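# Move the rail from the rack into two V-blocks

## Task

Lift the rail off its rack and set it down resting in both V-blocks, with no contact between rail and rack at the finish; then open the hand(s) and withdraw the arms.

## Robot and tools

Robot: two UR-type arms, left_arm and right_arm, each ending in a four-digit LEAP-style hand (left_arm has a left hand, right_arm a right hand). A wrist force sensor sits in each flange. Fixed cameras are cam_head_left, cam_head_right, cam_high and cam_low; cam_left_wrist and cam_right_wrist ride on the hands. All images are 672x504.

Frames. The scene frame has its origin on the table surface halfway between the nominal bases, +z up, +x outward over the table, and left_arm toward +y. Fixed cameras and the table use it. Every pose, velocity, target and offset for an arm uses that arm's own base frame; calibrated bases sit at left (-0.001, +0.298, +0.046) m and right (+0.040, -0.382, +0.046) m, nearly unrotated. The hand point's own axes: +z points along straight fingers, +y leaves the palm face, +x runs across the palm away from the thumb on the right hand and toward the thumb on the left hand. A rigid mast near the wrist on the palm side can collide with things.

The 48-number row (used by execute_actions and move). One flat list covering both arms, in this order: left_arm dx, dy, dz, rx, ry, rz; then 16 left-hand motor goals; left current_limit; left speed; then the same 24 numbers for right_arm. All values lie in [-1, 1]. The six pose numbers are offsets, not poses: they count from that arm's Hand target as it stood when the action or move began, along the arm's base axes. Scale: 1.0 equals 0.6 m for dx, dy, dz and 180 degrees for rx, ry, rz, which form one rotation vector turning about the Hand target position. Sending the same offset again moves further. Six zeros re-request the current Hand target. Orientation commands get clipped to within 32 degrees of the measured orientation each step.

Hand numbers are absolute hinge goals, not offsets, scaled between each hinge's two stops; 0 is a real goal, so to keep a hand unchanged resend its hand_goal, hand_current_limit and hand_speed. Motor order per hand: index_mcp, index_abd, index_pip, index_dip, middle_mcp, middle_abd, middle_pip, middle_dip, ring_mcp, ring_abd, ring_pip, ring_dip, thumb_cmc, thumb_axl, thumb_mcp, thumb_ipl. Straight values: finger _mcp +0.75, _abd 0.00, _pip +0.58, _dip +0.70; thumb_cmc +0.71, thumb_axl +0.68, thumb_mcp +0.23, thumb_ipl +0.17. Moving toward -1 curls fingers toward the palm and brings the thumb round in front of the palm. current_limit maps -1..+1 onto 0..550 mA (floor 11 mA); speed sets goal-following rate at (speed+1)/2 of 8.5 rad/s. They start at +0.4 and -0.6 and persist until changed. A finger only squeezes while its goal lies past the object's surface.

Tools.
execute_actions(actions, cameras): actions is a list of actions; each action is up to 15 rows of 48 numbers, one row per 1/30 s step, the last row held if fewer than 15. Each row counts from the action's starting Hand target. An empty list returns all camera images and the full state.
move(target, speed, blend, stop_force, zero, blocking, cameras): target is one 48-number row or a list of up to 15; every row's offsets count from the same starting Hand targets. The hand point follows a straight line. speed is m/s, 0.002 to 3.6 (default 0.25), one value or one per target. blend is metres of corner rounding per target (0 = stop). stop_force is newtons, 3 to 120, shared by both arms; a path ends when the wrist sensor feels that much push against motion. zero (true by default) re-zeroes before the move. blocking=false returns early and cannot combine with stop_force. The move: line reports done, off_target, moving, held or fault, plus limits such as paced or held.
wait(seconds 0 to 10), stop() to brake a running move, zoom_image(camera, region [x0, y0, x1, y1] in pixels, each side at most 504), show_instructions() for reference images, zero_wrist_force(arm: left_arm or right_arm), read_manual(section) for licences, finished_scene(scene: current scene number) to end the scene irreversibly.

Results: per arm end_effector_position (m), end_effector_quat_wxyz, velocities, Hand target (last commanded pose after clipping), joint positions and torques, Wrist force/torque along hand-point axes plus peak reading, and per motor hand_goal, hand_measured, hand_current_ma and hand_state (moving, goal, blocked, overload). MOTOR HOT, fault and HAND FAULT lines flag trouble. Hands often settle short of Hand target; resend the missing distance.

Avoid: arms are stiff, so aiming even slightly beyond a firm contact can trigger a fault stop; roughly 150 N external force or joint torque limits (wrist joints about 22 N m) stop an arm for 10 s. Approach contacts slowly with stop_force, and leave it out when backing off something. Keep arms apart; the clearance check does not prevent every contact, and hands must not grip each other. Route paths around an arm's own base. Keep motor currents below 495 mA for long stretches or the motor shuts down. Hold the rail securely, never release it while it moves, lower it gently into the V-blocks, keep it clear of the rack, and do not let anything fall off the table.

Each tool is called after "Emit:" as name(argument=value, ...) on one line, values as JSON.

Reference images:

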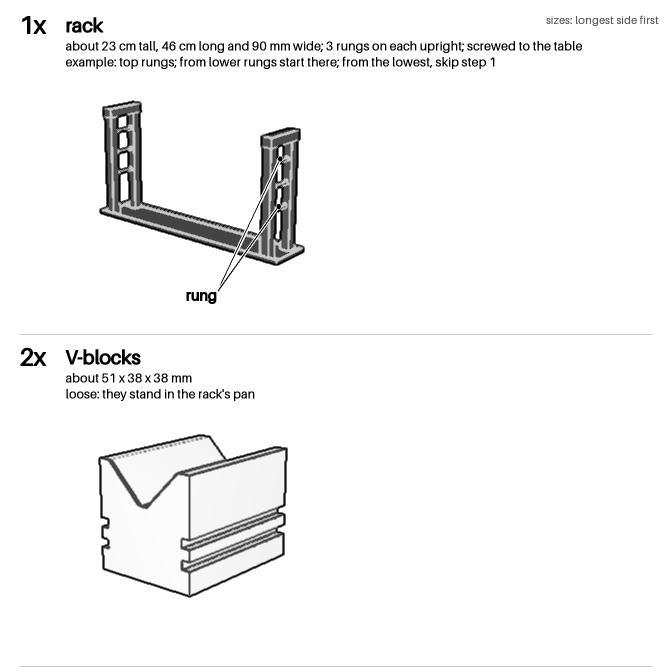

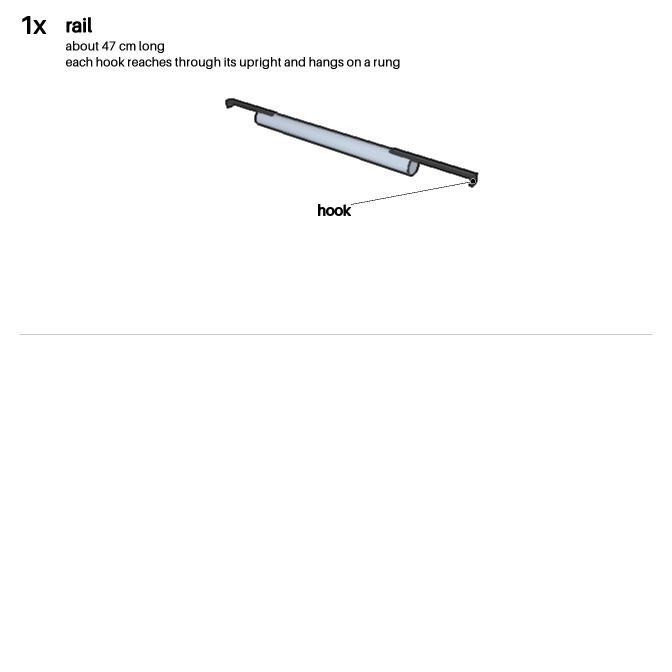

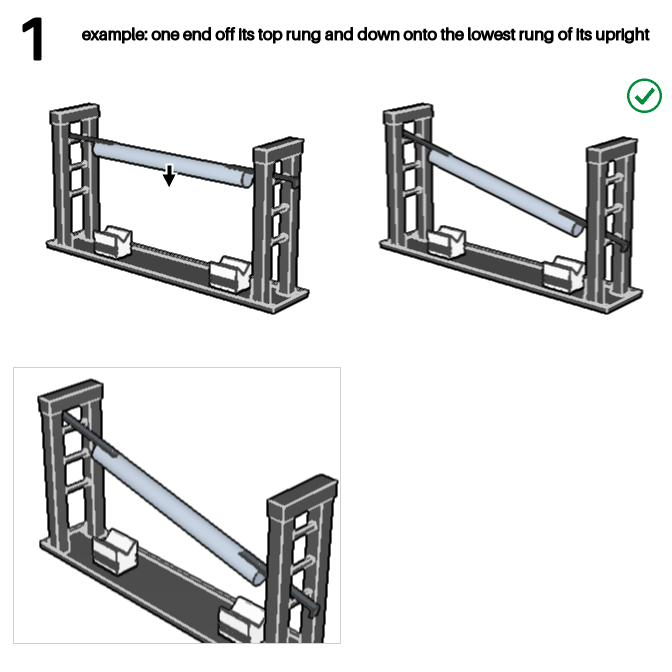

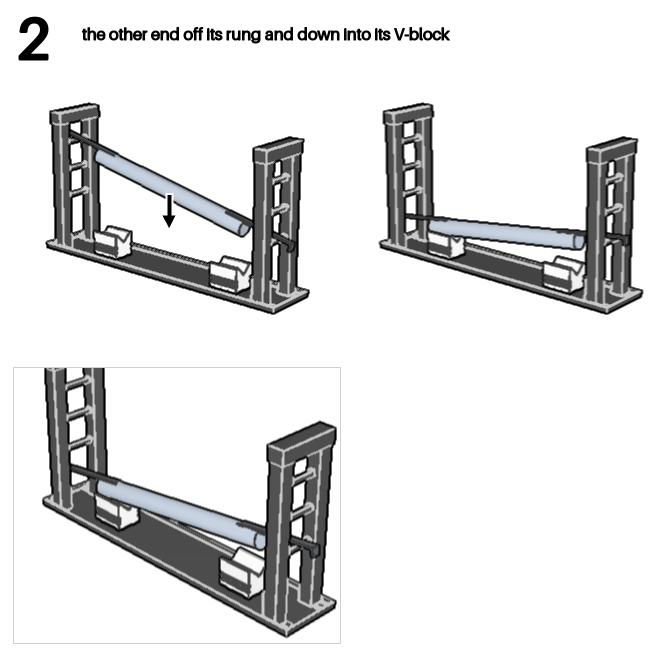

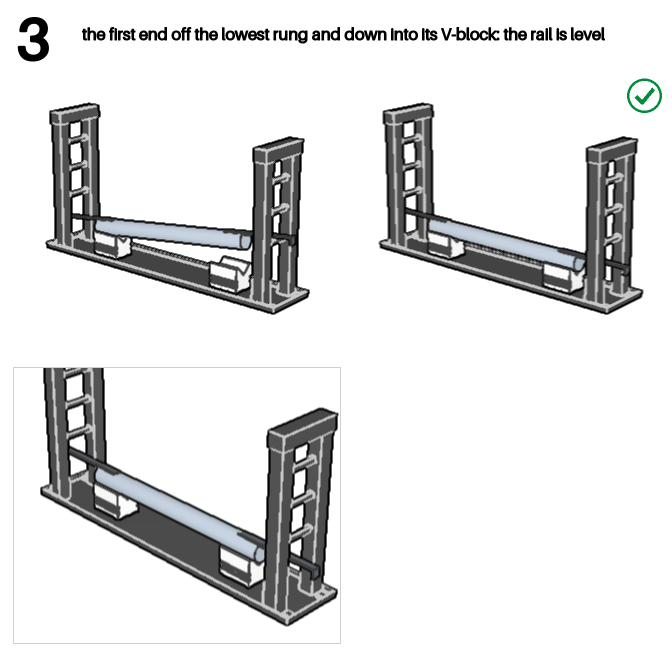

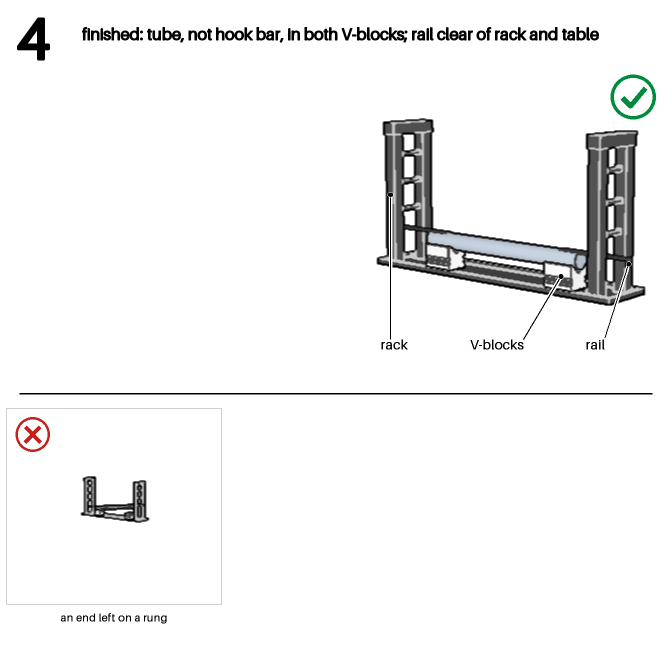

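## Session

Emit:
execute_actions(actions=[])

Scene clock: 0.00 s.
left_arm: end_effector_position=(+0.7778, +0.2321, +0.3253) hand_goal=(+0.754, +0.000, +0.576, +0.696, +0.754, +0.000, +0.576, +0.696, +0.754, +0.000, +0.576, +0.696, +0.714, +0.678, +0.226, +0.168) hand_measured=(+0.754, +0.000, +0.576, +0.696, +0.754, +0.000, +0.576, +0.696, +0.754, +0.000, +0.576, +0.696, +0.714, +0.678, +0.226, +0.168) hand_current_ma=(+0, +0, +0, +0, +0, +0, +0, +0, +0, +0, +0, +0, +0, +0, +0, +0) hand_state=(goal, goal, goal, goal, goal, goal, goal, goal, goal, goal, goal, goal, goal, goal, goal, goal) hand_current_limit=0.40 hand_speed=-0.60 end_effector_quat_wxyz=(+0.048, +0.784, +0.374, +0.493) | right_arm: end_effector_position=(+0.3417, -0.0964, +0.3502) hand_goal=(+0.754, +0.000, +0.576, +0.696, +0.754, +0.000, +0.576, +0.696, +0.754, +0.000, +0.576, +0.696, +0.714, +0.678, +0.226, +0.168) hand_measured=(+0.754, +0.000, +0.576, +0.696, +0.754, +0.000, +0.576, +0.696, +0.754, +0.000, +0.576, +0.696, +0.714, +0.678, +0.226, +0.168) hand_current_ma=(+0, +0, +0, +0, +0, +0, +0, +0, +0, +0, +0, +0, +0, +0, +0, +0) hand_state=(goal, goal, goal, goal, goal, goal, goal, goal, goal, goal, goal, goal, goal, goal, goal, goal) hand_current_limit=0.40 hand_speed=-0.60 end_effector_quat_wxyz=(+0.260, -0.499, +0.807, -0.176)
Joint positions: left_arm=[3.746 -2.059 -1.726 0.095 1.35 1.162] | right_arm=[-0.989 -2.11 2.089 -1.96 -1.066 2.724]
Joint velocities: within noise
Joint torques (N m): no reading
Wrist force (N): no reading
Wrist torque (N m): no reading
Wrist force, peak (N): no reading
Hand target: left_arm +0.7778, +0.2321, +0.3253; +0.048, +0.784, +0.374, +0.493 | right_arm +0.3417, -0.0964, +0.3502; +0.260, -0.499, +0.807, -0.176

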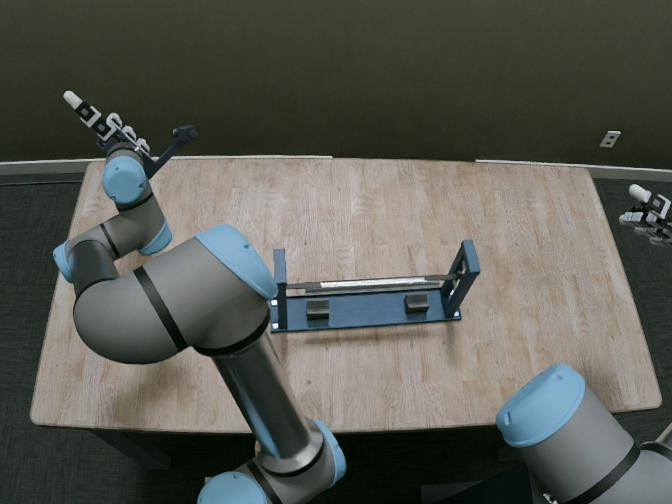

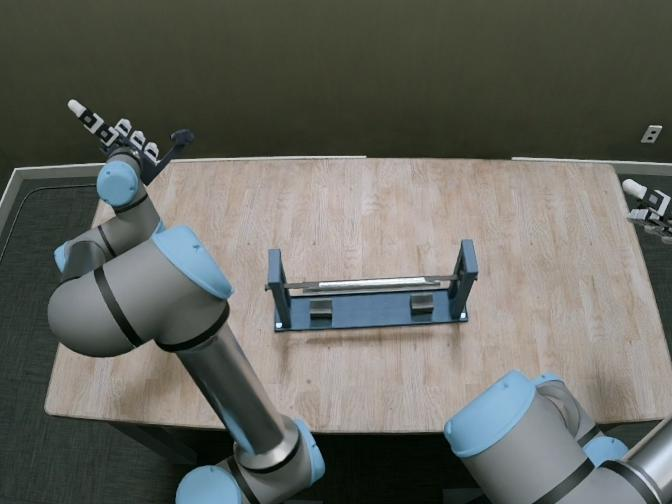

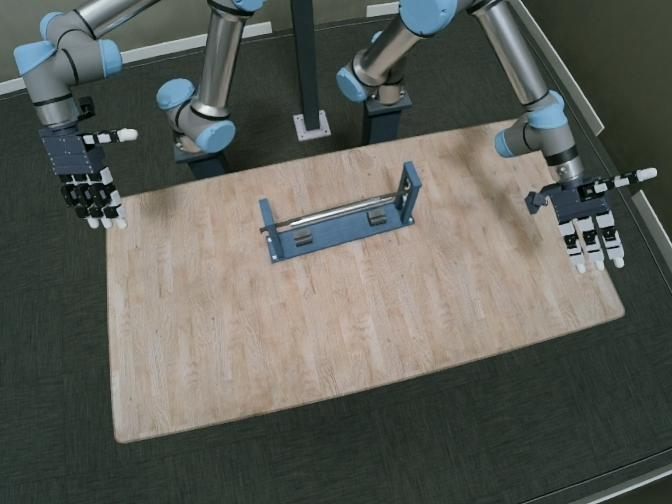

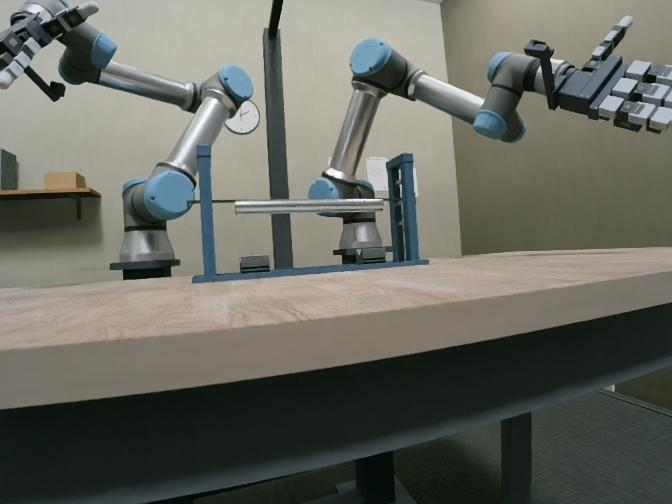

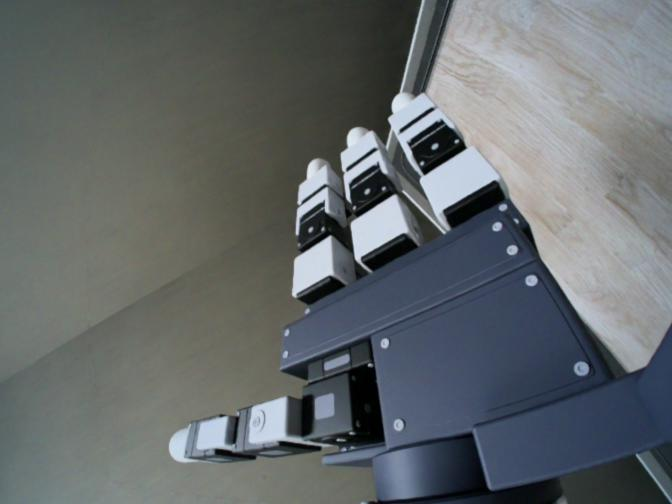

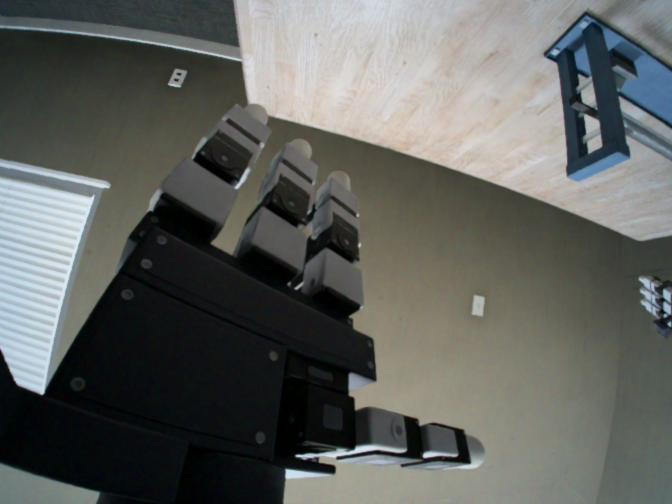

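Emit:
zoom_image(camera="cam_head_left", region=[250, 220, 500, 360])

Emit:
zoom_image(camera="cam_head_right", region=[250, 220, 500, 360])

Emit:
zoom_image(camera="cam_high", region=[240, 140, 440, 280])

Emit:
zoom_image(camera="cam_low", region=[170, 130, 450, 300])

Scaled by 2.016 from the camera's 672x504 image, which has a finer 960x720 frame.

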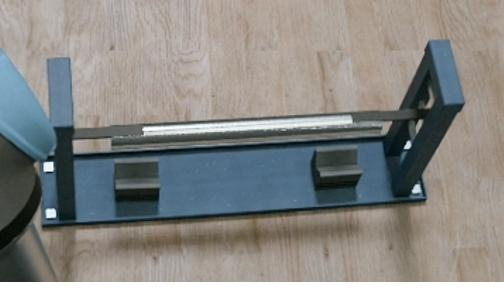

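Scaled by 2.016 from the camera's 672x504 image, which has a finer 960x720 frame.

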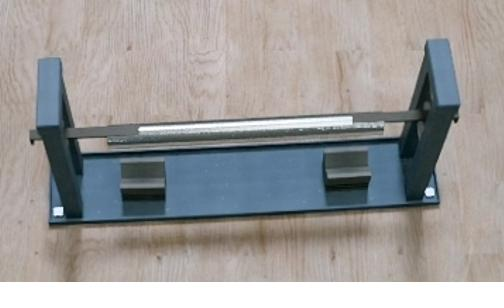

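Scaled by 2.520 from the camera's 672x504 image, which has a finer 960x720 frame.

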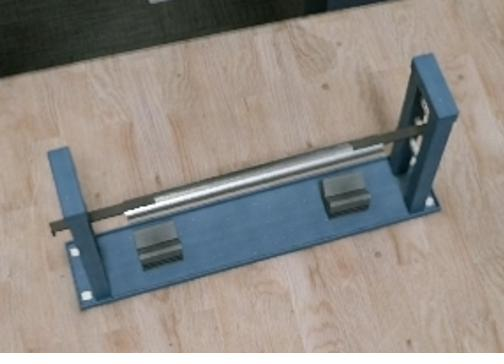

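Scaled by 1.800 from the camera's 672x504 image, which has a finer 960x720 frame.

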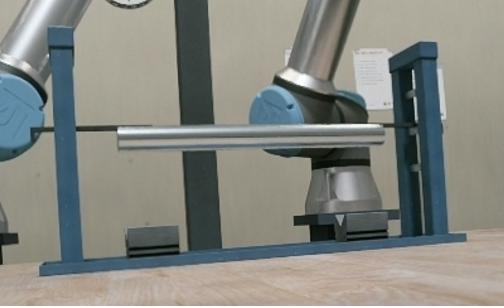

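Emit:
zoom_image(camera="cam_low", region=[370, 140, 450, 280])

Emit:
zoom_image(camera="cam_head_left", region=[420, 230, 500, 330])

Emit:
zoom_image(camera="cam_low", region=[170, 140, 290, 290])

Emit:
zoom_image(camera="cam_high", region=[380, 150, 430, 240])

Emit:
zoom_image(camera="cam_right_wrist", region=[530, 0, 672, 200])

Scaled by 3.600 from the camera's 672x504 image, which has a finer 960x720 frame.

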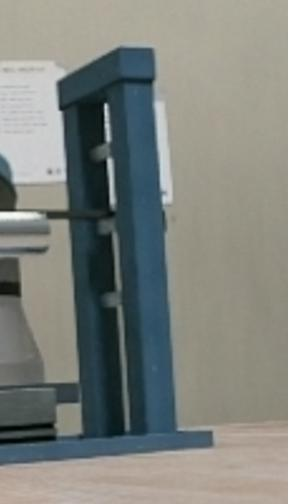

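Scaled by 5.040 from the camera's 672x504 image, which has a finer 960x720 frame.

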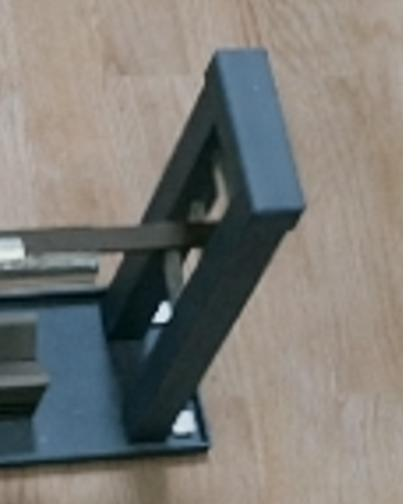

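Scaled by 3.360 from the camera's 672x504 image, which has a finer 960x720 frame.

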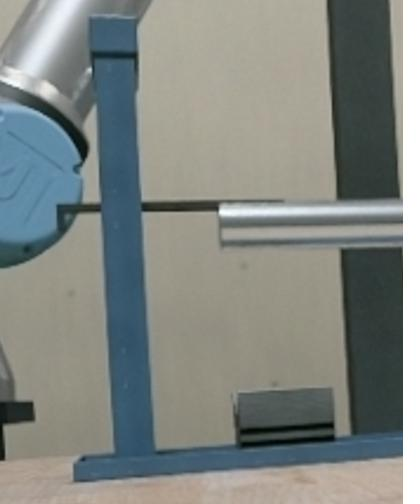

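Scaled by 5.600 from the camera's 672x504 image, which has a finer 960x720 frame.

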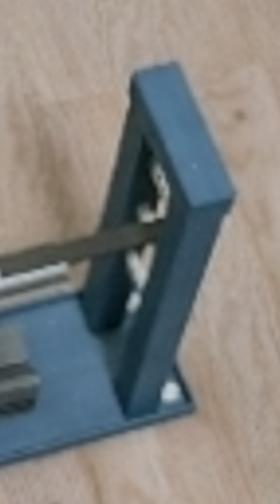

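Scaled by 2.520 from the camera's 672x504 image, which has a finer 960x720 frame.

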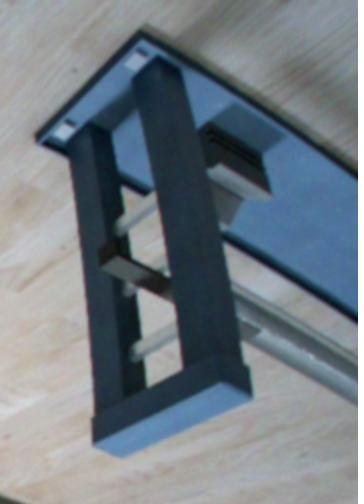

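Emit:
move(target=[0,0,0,0,0,0, 0.754,0,0.576,0.696,0.754,0,0.576,0.696,0.754,0,0.576,0.696,0.714,0.678,0.226,0.168,0.4,-0.6, 0.198,0.845,-0.083,-0.1028,-0.1574,0.1221, 0.95,0,-0.577,0.145,0.95,0,-0.577,0.145,0.95,0,-0.577,0.145,-0.873,0.677,0.36,-0.217,0.4,-0.6], speed=0.25, cameras=["all"])

Scene clock: 401.47 s.
left_arm: end_effector_position=(+0.7778, +0.2321, +0.3253) hand_goal=(+0.754, +0.000, +0.576, +0.696, +0.754, +0.000, +0.576, +0.696, +0.754, +0.000, +0.576, +0.696, +0.714, +0.678, +0.226, +0.168) hand_measured=(+0.756, +0.000, +0.576, +0.696, +0.756, +0.000, +0.576, +0.696, +0.756, +0.000, +0.576, +0.696, +0.716, +0.678, +0.226, +0.168) hand_current_ma=(+0, +0, +0, +0, +0, +0, +0, +0, +0, +0, +0, +0, +0, +0, +0, +0) hand_state=(goal, goal, goal, goal, goal, goal, goal, goal, goal, goal, goal, goal, goal, goal, goal, goal) hand_current_limit=0.40 hand_speed=-0.60 end_effector_quat_wxyz=(+0.048, +0.784, +0.374, +0.493) | right_arm: end_effector_position=(+0.4604, +0.4105, +0.3004) hand_goal=(+0.950, +0.000, -0.576, +0.146, +0.950, +0.000, -0.576, +0.146, +0.950, +0.000, -0.576, +0.146, -0.872, +0.678, +0.360, -0.216) hand_measured=(+0.936, +0.000, -0.574, +0.150, +0.938, +0.000, -0.572, +0.150, +0.940, +0.000, -0.574, +0.148, -0.870, +0.678, +0.354, -0.214) hand_current_ma=(-72, -2, +12, +17, -64, -2, +15, +14, -56, -2, +14, +14, +12, -4, -35, +9) hand_state=(goal, goal, goal, goal, goal, goal, goal, goal, goal, goal, goal, goal, goal, goal, goal, goal) hand_current_limit=0.40 hand_speed=-0.60 end_effector_quat_wxyz=(-0.394, +0.619, -0.573, +0.365)
Joint positions: left_arm=[3.746 -2.059 -1.726 0.095 1.35 1.162] | right_arm=[0.627 -1.412 1.933 -3.161 -2.065 3.395]
Joint torques (N m): left_arm=[1.06 44.78 21.19 2.78 -0.46 0] | right_arm=[12.24 -14.61 -37.25 -5.46 -1.88 -2.84]
Wrist force (N): left_arm=[-0.1 0.0 0.0] | right_arm=[-0.4 1.0 -0.9]
Wrist torque (N m): left_arm=[0.00 0.02 -0.01] | right_arm=[0.20 0.07 0.18]
Wrist force, peak (N): left_arm=[0.0 -0.4 0.1] | right_arm=[2.2 -0.9 0.1]
Hand target: left_arm +0.7778, +0.2321, +0.3253; +0.048, +0.784, +0.374, +0.493 | right_arm +0.4605, +0.4106, +0.3004; -0.394, +0.619, -0.573, +0.365
Off the commanded pose: left_arm 0.000 m, 0 deg | right_arm 0.000 m, 0 deg.
move: done
camera_calibration:
cam_right_wrist: T_world_to_cam=[[-0.323238, 0.713625, -0.621495, 0.0732253], [-0.447754, 0.46325, 0.764798, -0.257922], [0.833687, 0.525489, 0.169789, -0.521402], [0, 0, 0, 1]] pos_world=[0.342869, 0.341218, 0.331295]

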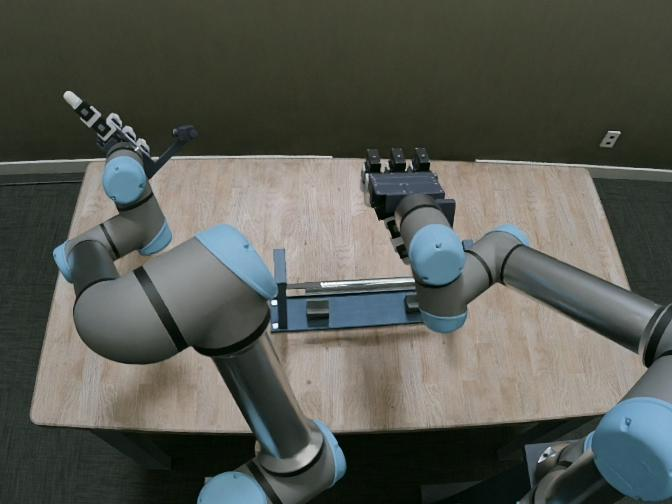

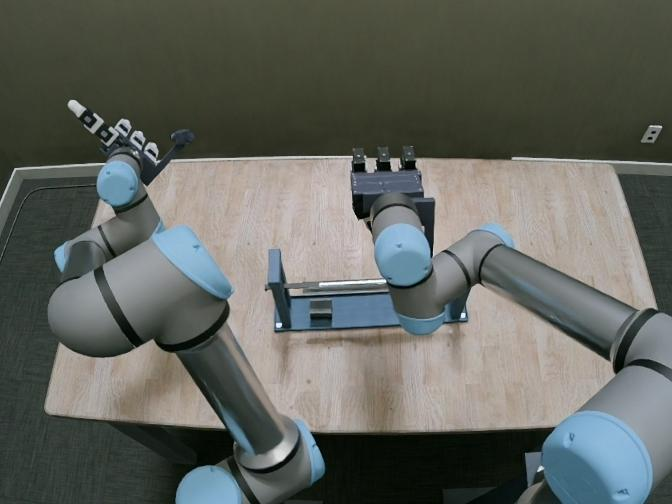

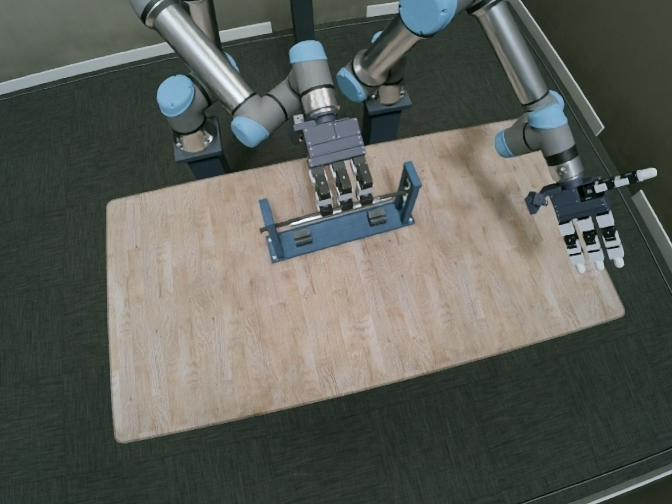

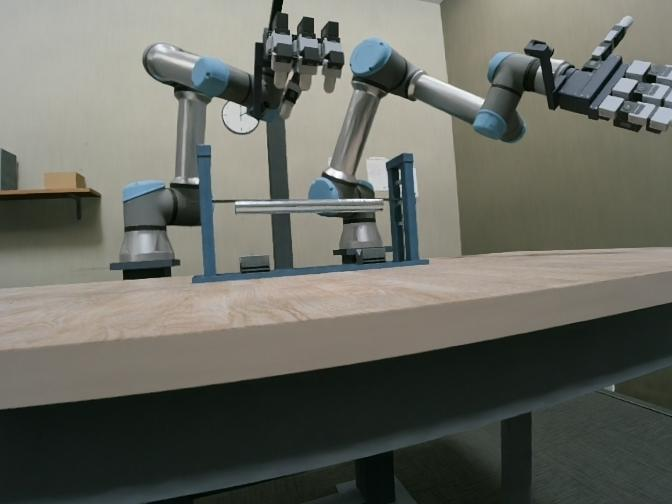

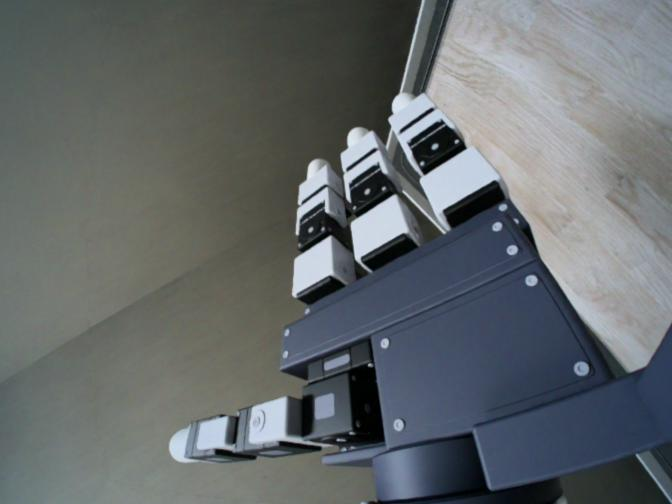

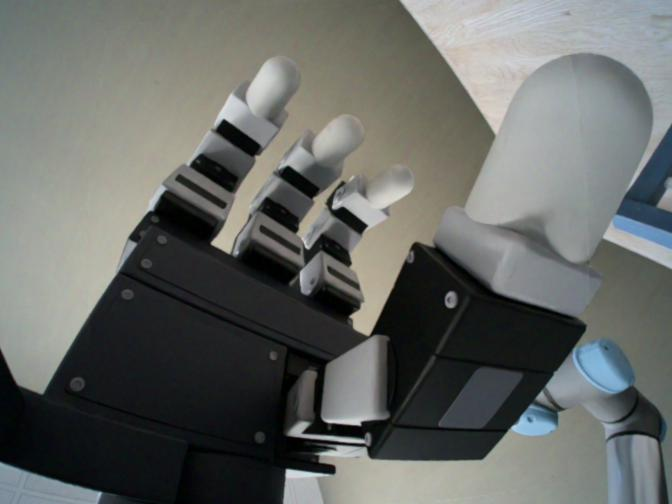

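Emit:
move(target=[0,0,0,0,0,0, 0.754,0,0.576,0.696,0.754,0,0.576,0.696,0.754,0,0.576,0.696,0.714,0.678,0.226,0.168,0.4,-0.6, 0,0,-0.3,0,0,0, 0.95,0,-0.577,0.145,0.95,0,-0.577,0.145,0.95,0,-0.577,0.145,-0.873,0.677,0.36,-0.217,0.4,-0.6], speed=0.15, cameras=["cam_high","cam_low","cam_right_wrist","cam_head_left"])

Emit:
zoom_image(camera="cam_low", region=[170, 80, 450, 300])

Emit:
zoom_image(camera="cam_high", region=[240, 100, 440, 280])

Scene clock: 416.23 s.
left_arm: end_effector_position=(+0.7778, +0.2321, +0.3253) hand_goal=(+0.754, +0.000, +0.576, +0.696, +0.754, +0.000, +0.576, +0.696, +0.754, +0.000, +0.576, +0.696, +0.714, +0.678, +0.226, +0.168) hand_measured=(+0.756, +0.000, +0.576, +0.696, +0.756, +0.000, +0.576, +0.696, +0.756, +0.000, +0.576, +0.696, +0.716, +0.678, +0.226, +0.168) hand_current_ma=(+0, +0, +0, +0, +0, +0, +0, +0, +0, +0, +0, +0, +0, +0, +0, +0) hand_state=(goal, goal, goal, goal, goal, goal, goal, goal, goal, goal, goal, goal, goal, goal, goal, goal) hand_current_limit=0.40 hand_speed=-0.60 end_effector_quat_wxyz=(+0.048, +0.784, +0.374, +0.493) | right_arm: end_effector_position=(+0.4605, +0.4106, +0.1205) hand_goal=(+0.950, +0.000, -0.576, +0.146, +0.950, +0.000, -0.576, +0.146, +0.950, +0.000, -0.576, +0.146, -0.872, +0.678, +0.360, -0.216) hand_measured=(+0.936, +0.000, -0.574, +0.150, +0.938, +0.000, -0.572, +0.150, +0.940, +0.000, -0.574, +0.148, -0.870, +0.678, +0.354, -0.214) hand_current_ma=(-72, -2, +12, +17, -64, -2, +14, +14, -56, -2, +14, +14, +12, -4, -33, +9) hand_state=(goal, goal, goal, goal, goal, goal, goal, goal, goal, goal, goal, goal, goal, goal, goal, goal) hand_current_limit=0.40 hand_speed=-0.60 end_effector_quat_wxyz=(-0.394, +0.619, -0.573, +0.365)
Joint positions: left_arm=[3.746 -2.059 -1.726 0.095 1.35 1.162] | right_arm=[0.627 -1.087 2.094 -3.647 -2.065 3.395]
Joint torques (N m): left_arm=[0.04 44.27 22.08 2.73 -0.64 -0.05] | right_arm=[10.19 -20.37 -1.01 -5.6 -1.62 -2.42]
Wrist force (N): left_arm=[-0.1 -0.3 0.0] | right_arm=[-0.7 1.2 -1.3]
Wrist torque (N m): left_arm=[-0.04 0.02 -0.01] | right_arm=[0.25 0.15 0.15]
Wrist force, peak (N): left_arm=[0.0 -0.4 0.0] | right_arm=[-0.3 1.9 -1.0]
Hand target: left_arm +0.7778, +0.2321, +0.3253; +0.048, +0.784, +0.374, +0.493 | right_arm +0.4605, +0.4106, +0.1204; -0.394, +0.619, -0.573, +0.365
Off the commanded pose: left_arm 0.000 m, 0 deg | right_arm 0.000 m, 0 deg.
move: done
camera_calibration:
cam_right_wrist: T_world_to_cam=[[-0.323178, 0.713564, -0.621597, -0.0386058], [-0.447797, 0.463345, 0.764715, -0.120341], [0.833687, 0.525488, 0.169789, -0.490992], [0, 0, 0, 1]] pos_world=[0.342969, 0.341318, 0.151395]
Images, in order (width x height): cam_head_left 672x504, cam_high 672x504, cam_low 672x504, cam_right_wrist 672x504.

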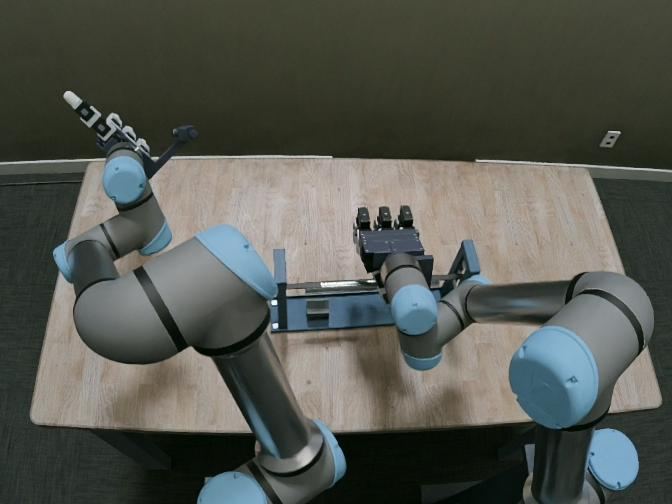

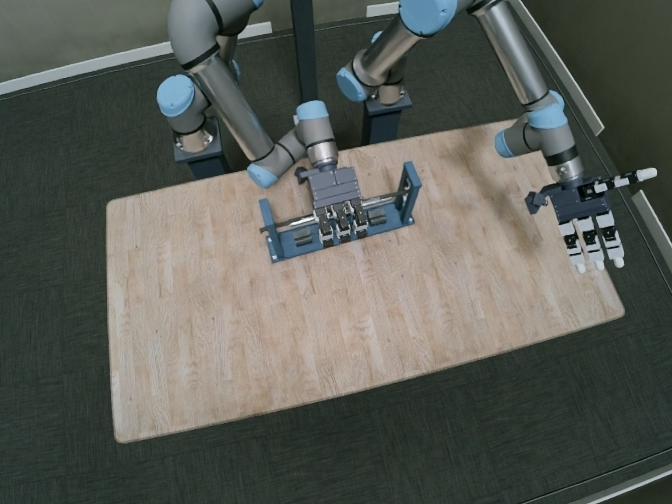

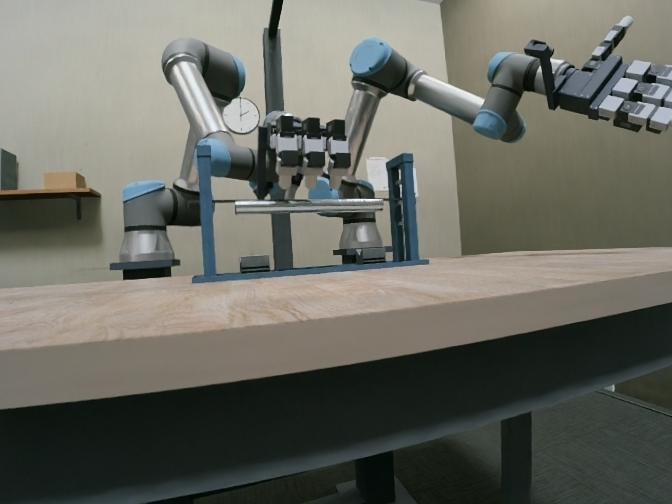

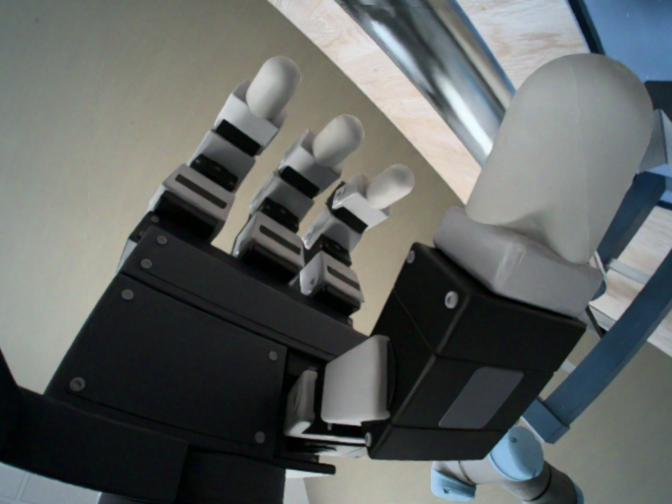

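Scaled by 1.800 from the camera's 672x504 image, which has a finer 960x720 frame.

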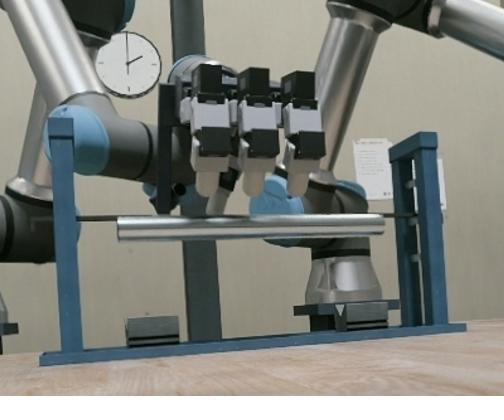

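Scaled by 2.520 from the camera's 672x504 image, which has a finer 960x720 frame.

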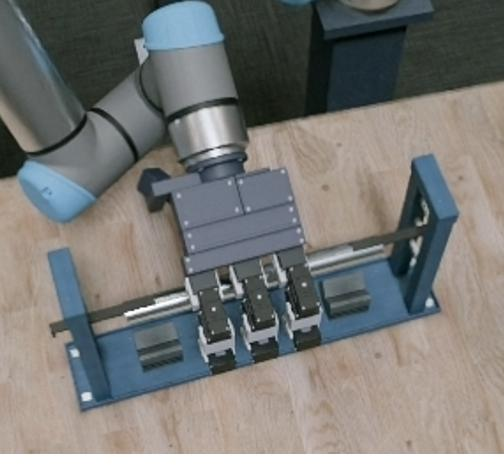

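Emit:
zoom_image(camera="cam_right_wrist", region=[240, 0, 560, 240])

Scaled by 1.575 from the camera's 672x504 image, which has a finer 960x720 frame.

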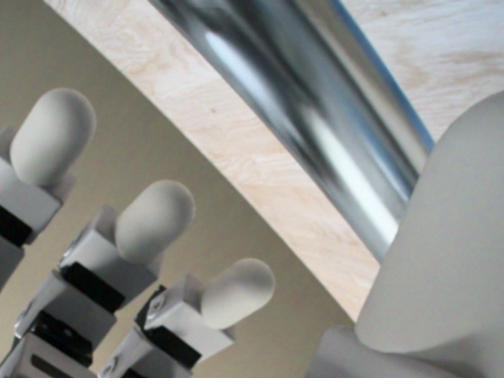

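Emit:
zoom_image(camera="cam_right_wrist", region=[340, 0, 520, 135])

Scaled by 2.800 from the camera's 672x504 image, which has a finer 960x720 frame.

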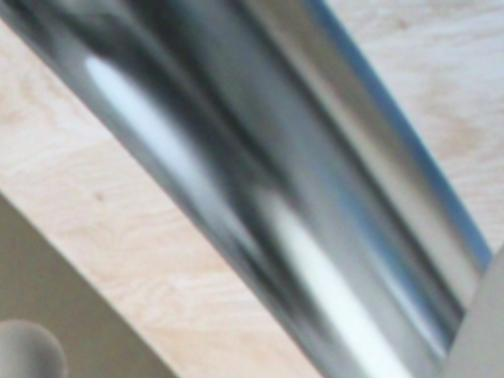

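Emit:
zoom_image(camera="cam_low", region=[220, 160, 320, 240])

Emit:
zoom_image(camera="cam_low", region=[190, 140, 260, 290])

Scaled by 5.040 from the camera's 672x504 image, which has a finer 960x720 frame.

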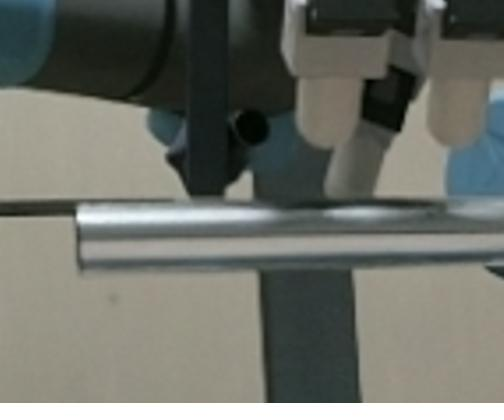

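Scaled by 3.360 from the camera's 672x504 image, which has a finer 960x720 frame.

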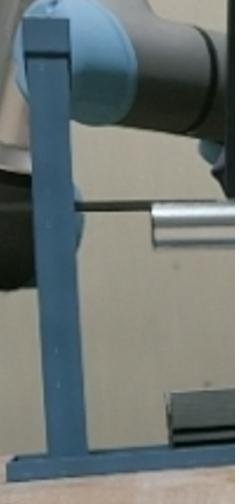

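Emit:
zoom_image(camera="cam_head_left", region=[265, 240, 385, 340])

Emit:
zoom_image(camera="cam_low", region=[280, 150, 400, 230])

Emit:
zoom_image(camera="cam_high", region=[340, 150, 440, 240])

Scaled by 4.200 from the camera's 672x504 image, which has a finer 960x720 frame.

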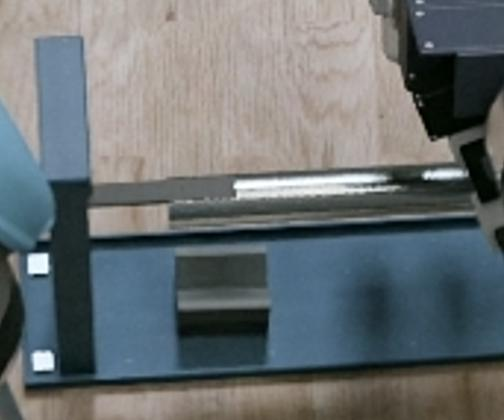

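Scaled by 4.200 from the camera's 672x504 image, which has a finer 960x720 frame.

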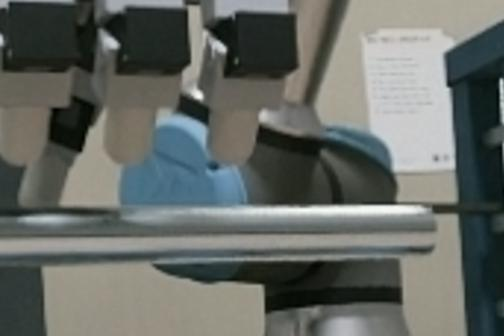

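Scaled by 5.040 from the camera's 672x504 image, which has a finer 960x720 frame.

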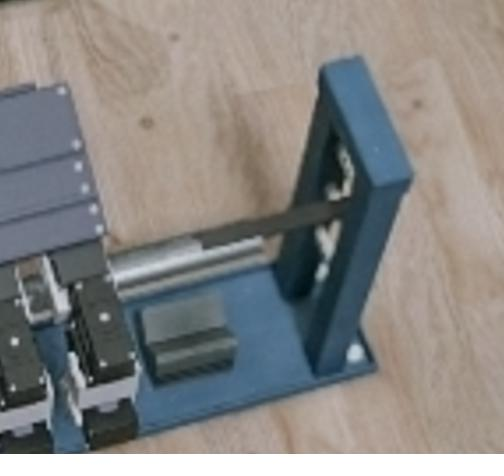

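Emit:
move(target=[0,0,0,0,0,0, 0.754,0,0.576,0.696,0.754,0,0.576,0.696,0.754,0,0.576,0.696,0.714,0.678,0.226,0.168,0.4,-0.6, 0,0.028,-0.05,0,0,0, 0.95,0,-0.577,0.145,0.95,0,-0.577,0.145,0.95,0,-0.577,0.145,-0.873,0.677,0.36,-0.217,0.4,-0.6], speed=0.08, cameras=["cam_high","cam_low","cam_right_wrist","cam_head_left"])

Emit:
zoom_image(camera="cam_low", region=[170, 80, 450, 300])

Emit:
zoom_image(camera="cam_right_wrist", region=[240, 0, 560, 240])

Emit:
zoom_image(camera="cam_high", region=[240, 140, 440, 280])

Scene clock: 635.73 s.
left_arm: end_effector_position=(+0.7778, +0.2321, +0.3253) hand_goal=(+0.754, +0.000, +0.576, +0.696, +0.754, +0.000, +0.576, +0.696, +0.754, +0.000, +0.576, +0.696, +0.714, +0.678, +0.226, +0.168) hand_measured=(+0.756, +0.000, +0.576, +0.696, +0.756, +0.000, +0.576, +0.696, +0.756, +0.000, +0.576, +0.696, +0.716, +0.678, +0.226, +0.168) hand_current_ma=(+0, +0, +0, +0, +0, +0, +0, +0, +0, +0, +0, +0, +0, +0, +0, +0) hand_state=(goal, goal, goal, goal, goal, goal, goal, goal, goal, goal, goal, goal, goal, goal, goal, goal) hand_current_limit=0.40 hand_speed=-0.60 end_effector_quat_wxyz=(+0.048, +0.784, +0.374, +0.493) | right_arm: end_effector_position=(+0.4605, +0.4273, +0.0905) hand_goal=(+0.950, +0.000, -0.576, +0.146, +0.950, +0.000, -0.576, +0.146, +0.950, +0.000, -0.576, +0.146, -0.872, +0.678, +0.360, -0.216) hand_measured=(+0.936, +0.000, -0.574, +0.150, +0.938, +0.000, -0.572, +0.150, +0.940, +0.000, -0.574, +0.148, -0.870, +0.678, +0.354, -0.214) hand_current_ma=(-72, -2, +12, +17, -64, -2, +14, +14, -56, -2, +13, +14, +12, -4, -33, +9) hand_state=(goal, goal, goal, goal, goal, goal, goal, goal, goal, goal, goal, goal, goal, goal, goal, goal) hand_current_limit=0.40 hand_speed=-0.60 end_effector_quat_wxyz=(-0.394, +0.619, -0.573, +0.365) end_effector_velocity=(+0.000, +0.000, -0.002) end_effector_angular_velocity=(-0.002, +0.000, -0.001)
Joint positions: left_arm=[3.746 -2.059 -1.726 0.095 1.35 1.162] | right_arm=[0.656 -1 2.062 -3.695 -2.091 3.411]
Joint velocities: left_arm=[within noise] | right_arm=[0.001 0.005 -0.002 -0.002 -0.003 0]
Joint torques (N m): left_arm=[0.39 45.18 21.63 2.85 -0.49 0] | right_arm=[11.73 -22.14 -27.34 -5.25 -1.96 2.42]
Wrist force (N): left_arm=[-0.1 -0.1 0.1] | right_arm=[-0.5 1.1 -1.2]
Wrist torque (N m): left_arm=[-0.01 0.03 -0.01] | right_arm=[0.21 0.10 0.11]
Wrist force, peak (N): left_arm=[-0.1 -0.3 0.0] | right_arm=[-0.6 1.5 -1.3]
Hand target: left_arm +0.7778, +0.2321, +0.3253; +0.048, +0.784, +0.374, +0.493 | right_arm +0.4605, +0.4274, +0.0904; -0.394, +0.619, -0.573, +0.365
Off the commanded pose: left_arm 0.000 m, 0 deg | right_arm 0.000 m, 0 deg.
move: done
camera_calibration:
cam_right_wrist: T_world_to_cam=[[-0.323138, 0.713564, -0.621617, -0.0692533], [-0.447909, 0.463305, 0.764674, -0.105126], [0.833642, 0.525523, 0.1699, -0.494737], [0, 0, 0, 1]] pos_world=[0.342968, 0.358118, 0.121394]
Images, in order (width x height): cam_head_left 672x504, cam_high 672x504, cam_low 672x504, cam_right_wrist 672x504.

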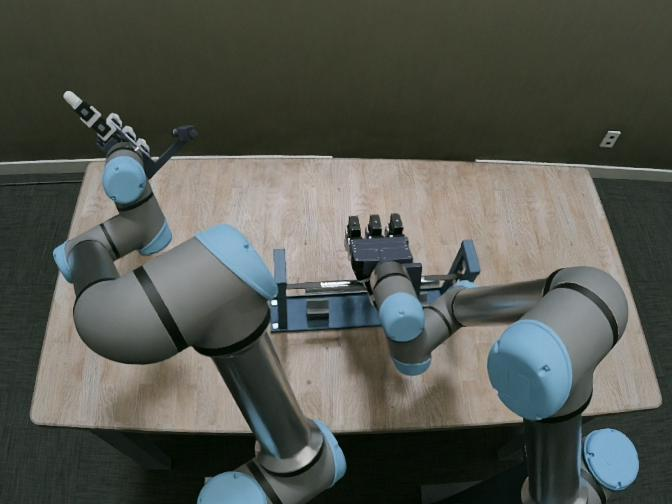

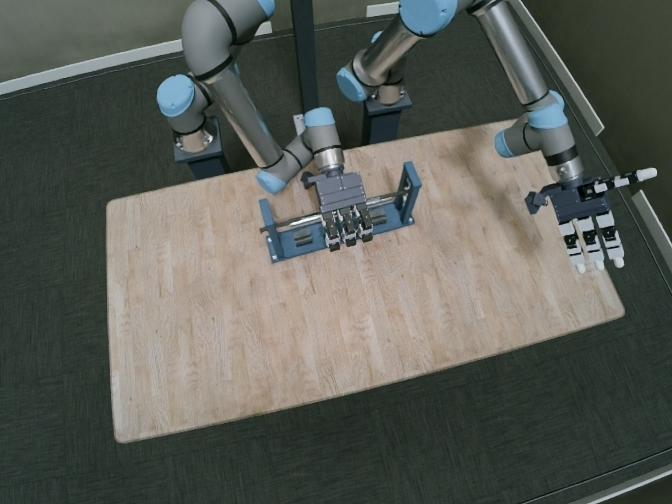

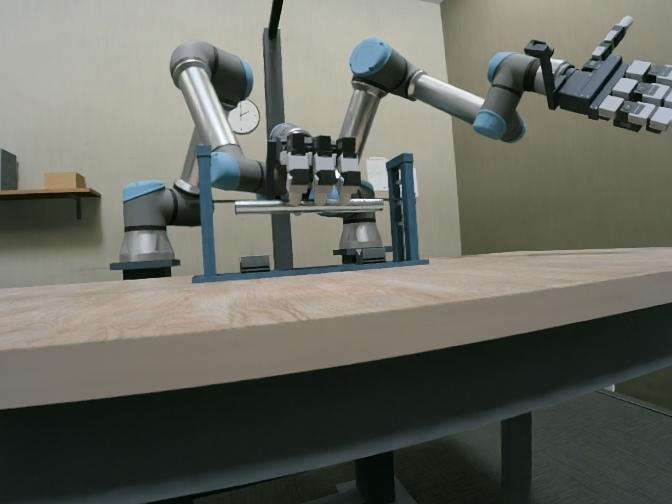

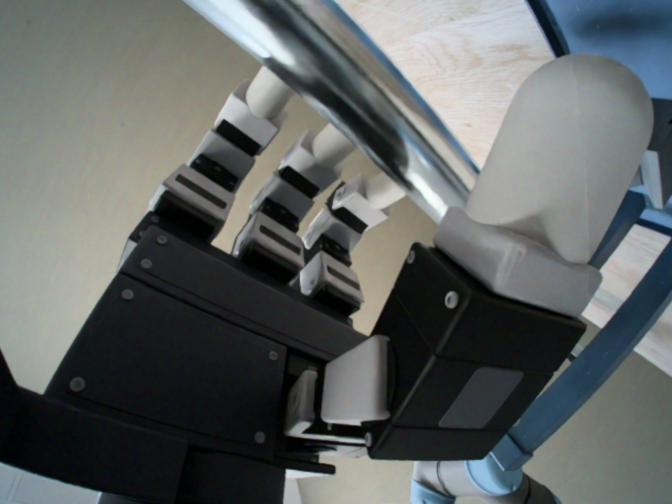

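Scaled by 1.800 from the camera's 672x504 image, which has a finer 960x720 frame.

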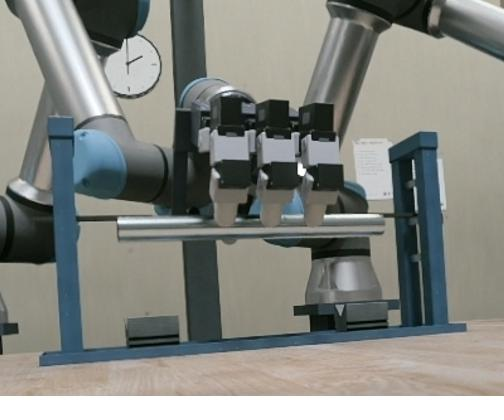

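Scaled by 1.575 from the camera's 672x504 image, which has a finer 960x720 frame.

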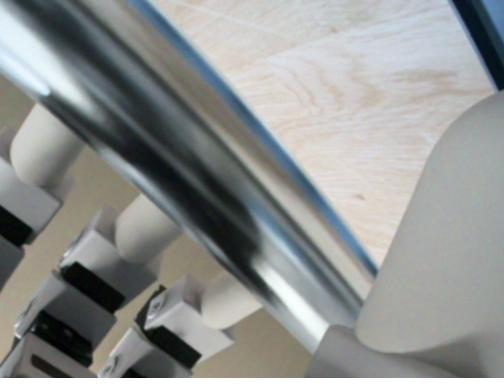

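Scaled by 2.520 from the camera's 672x504 image, which has a finer 960x720 frame.

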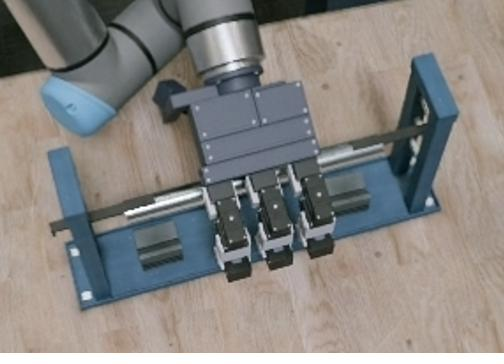

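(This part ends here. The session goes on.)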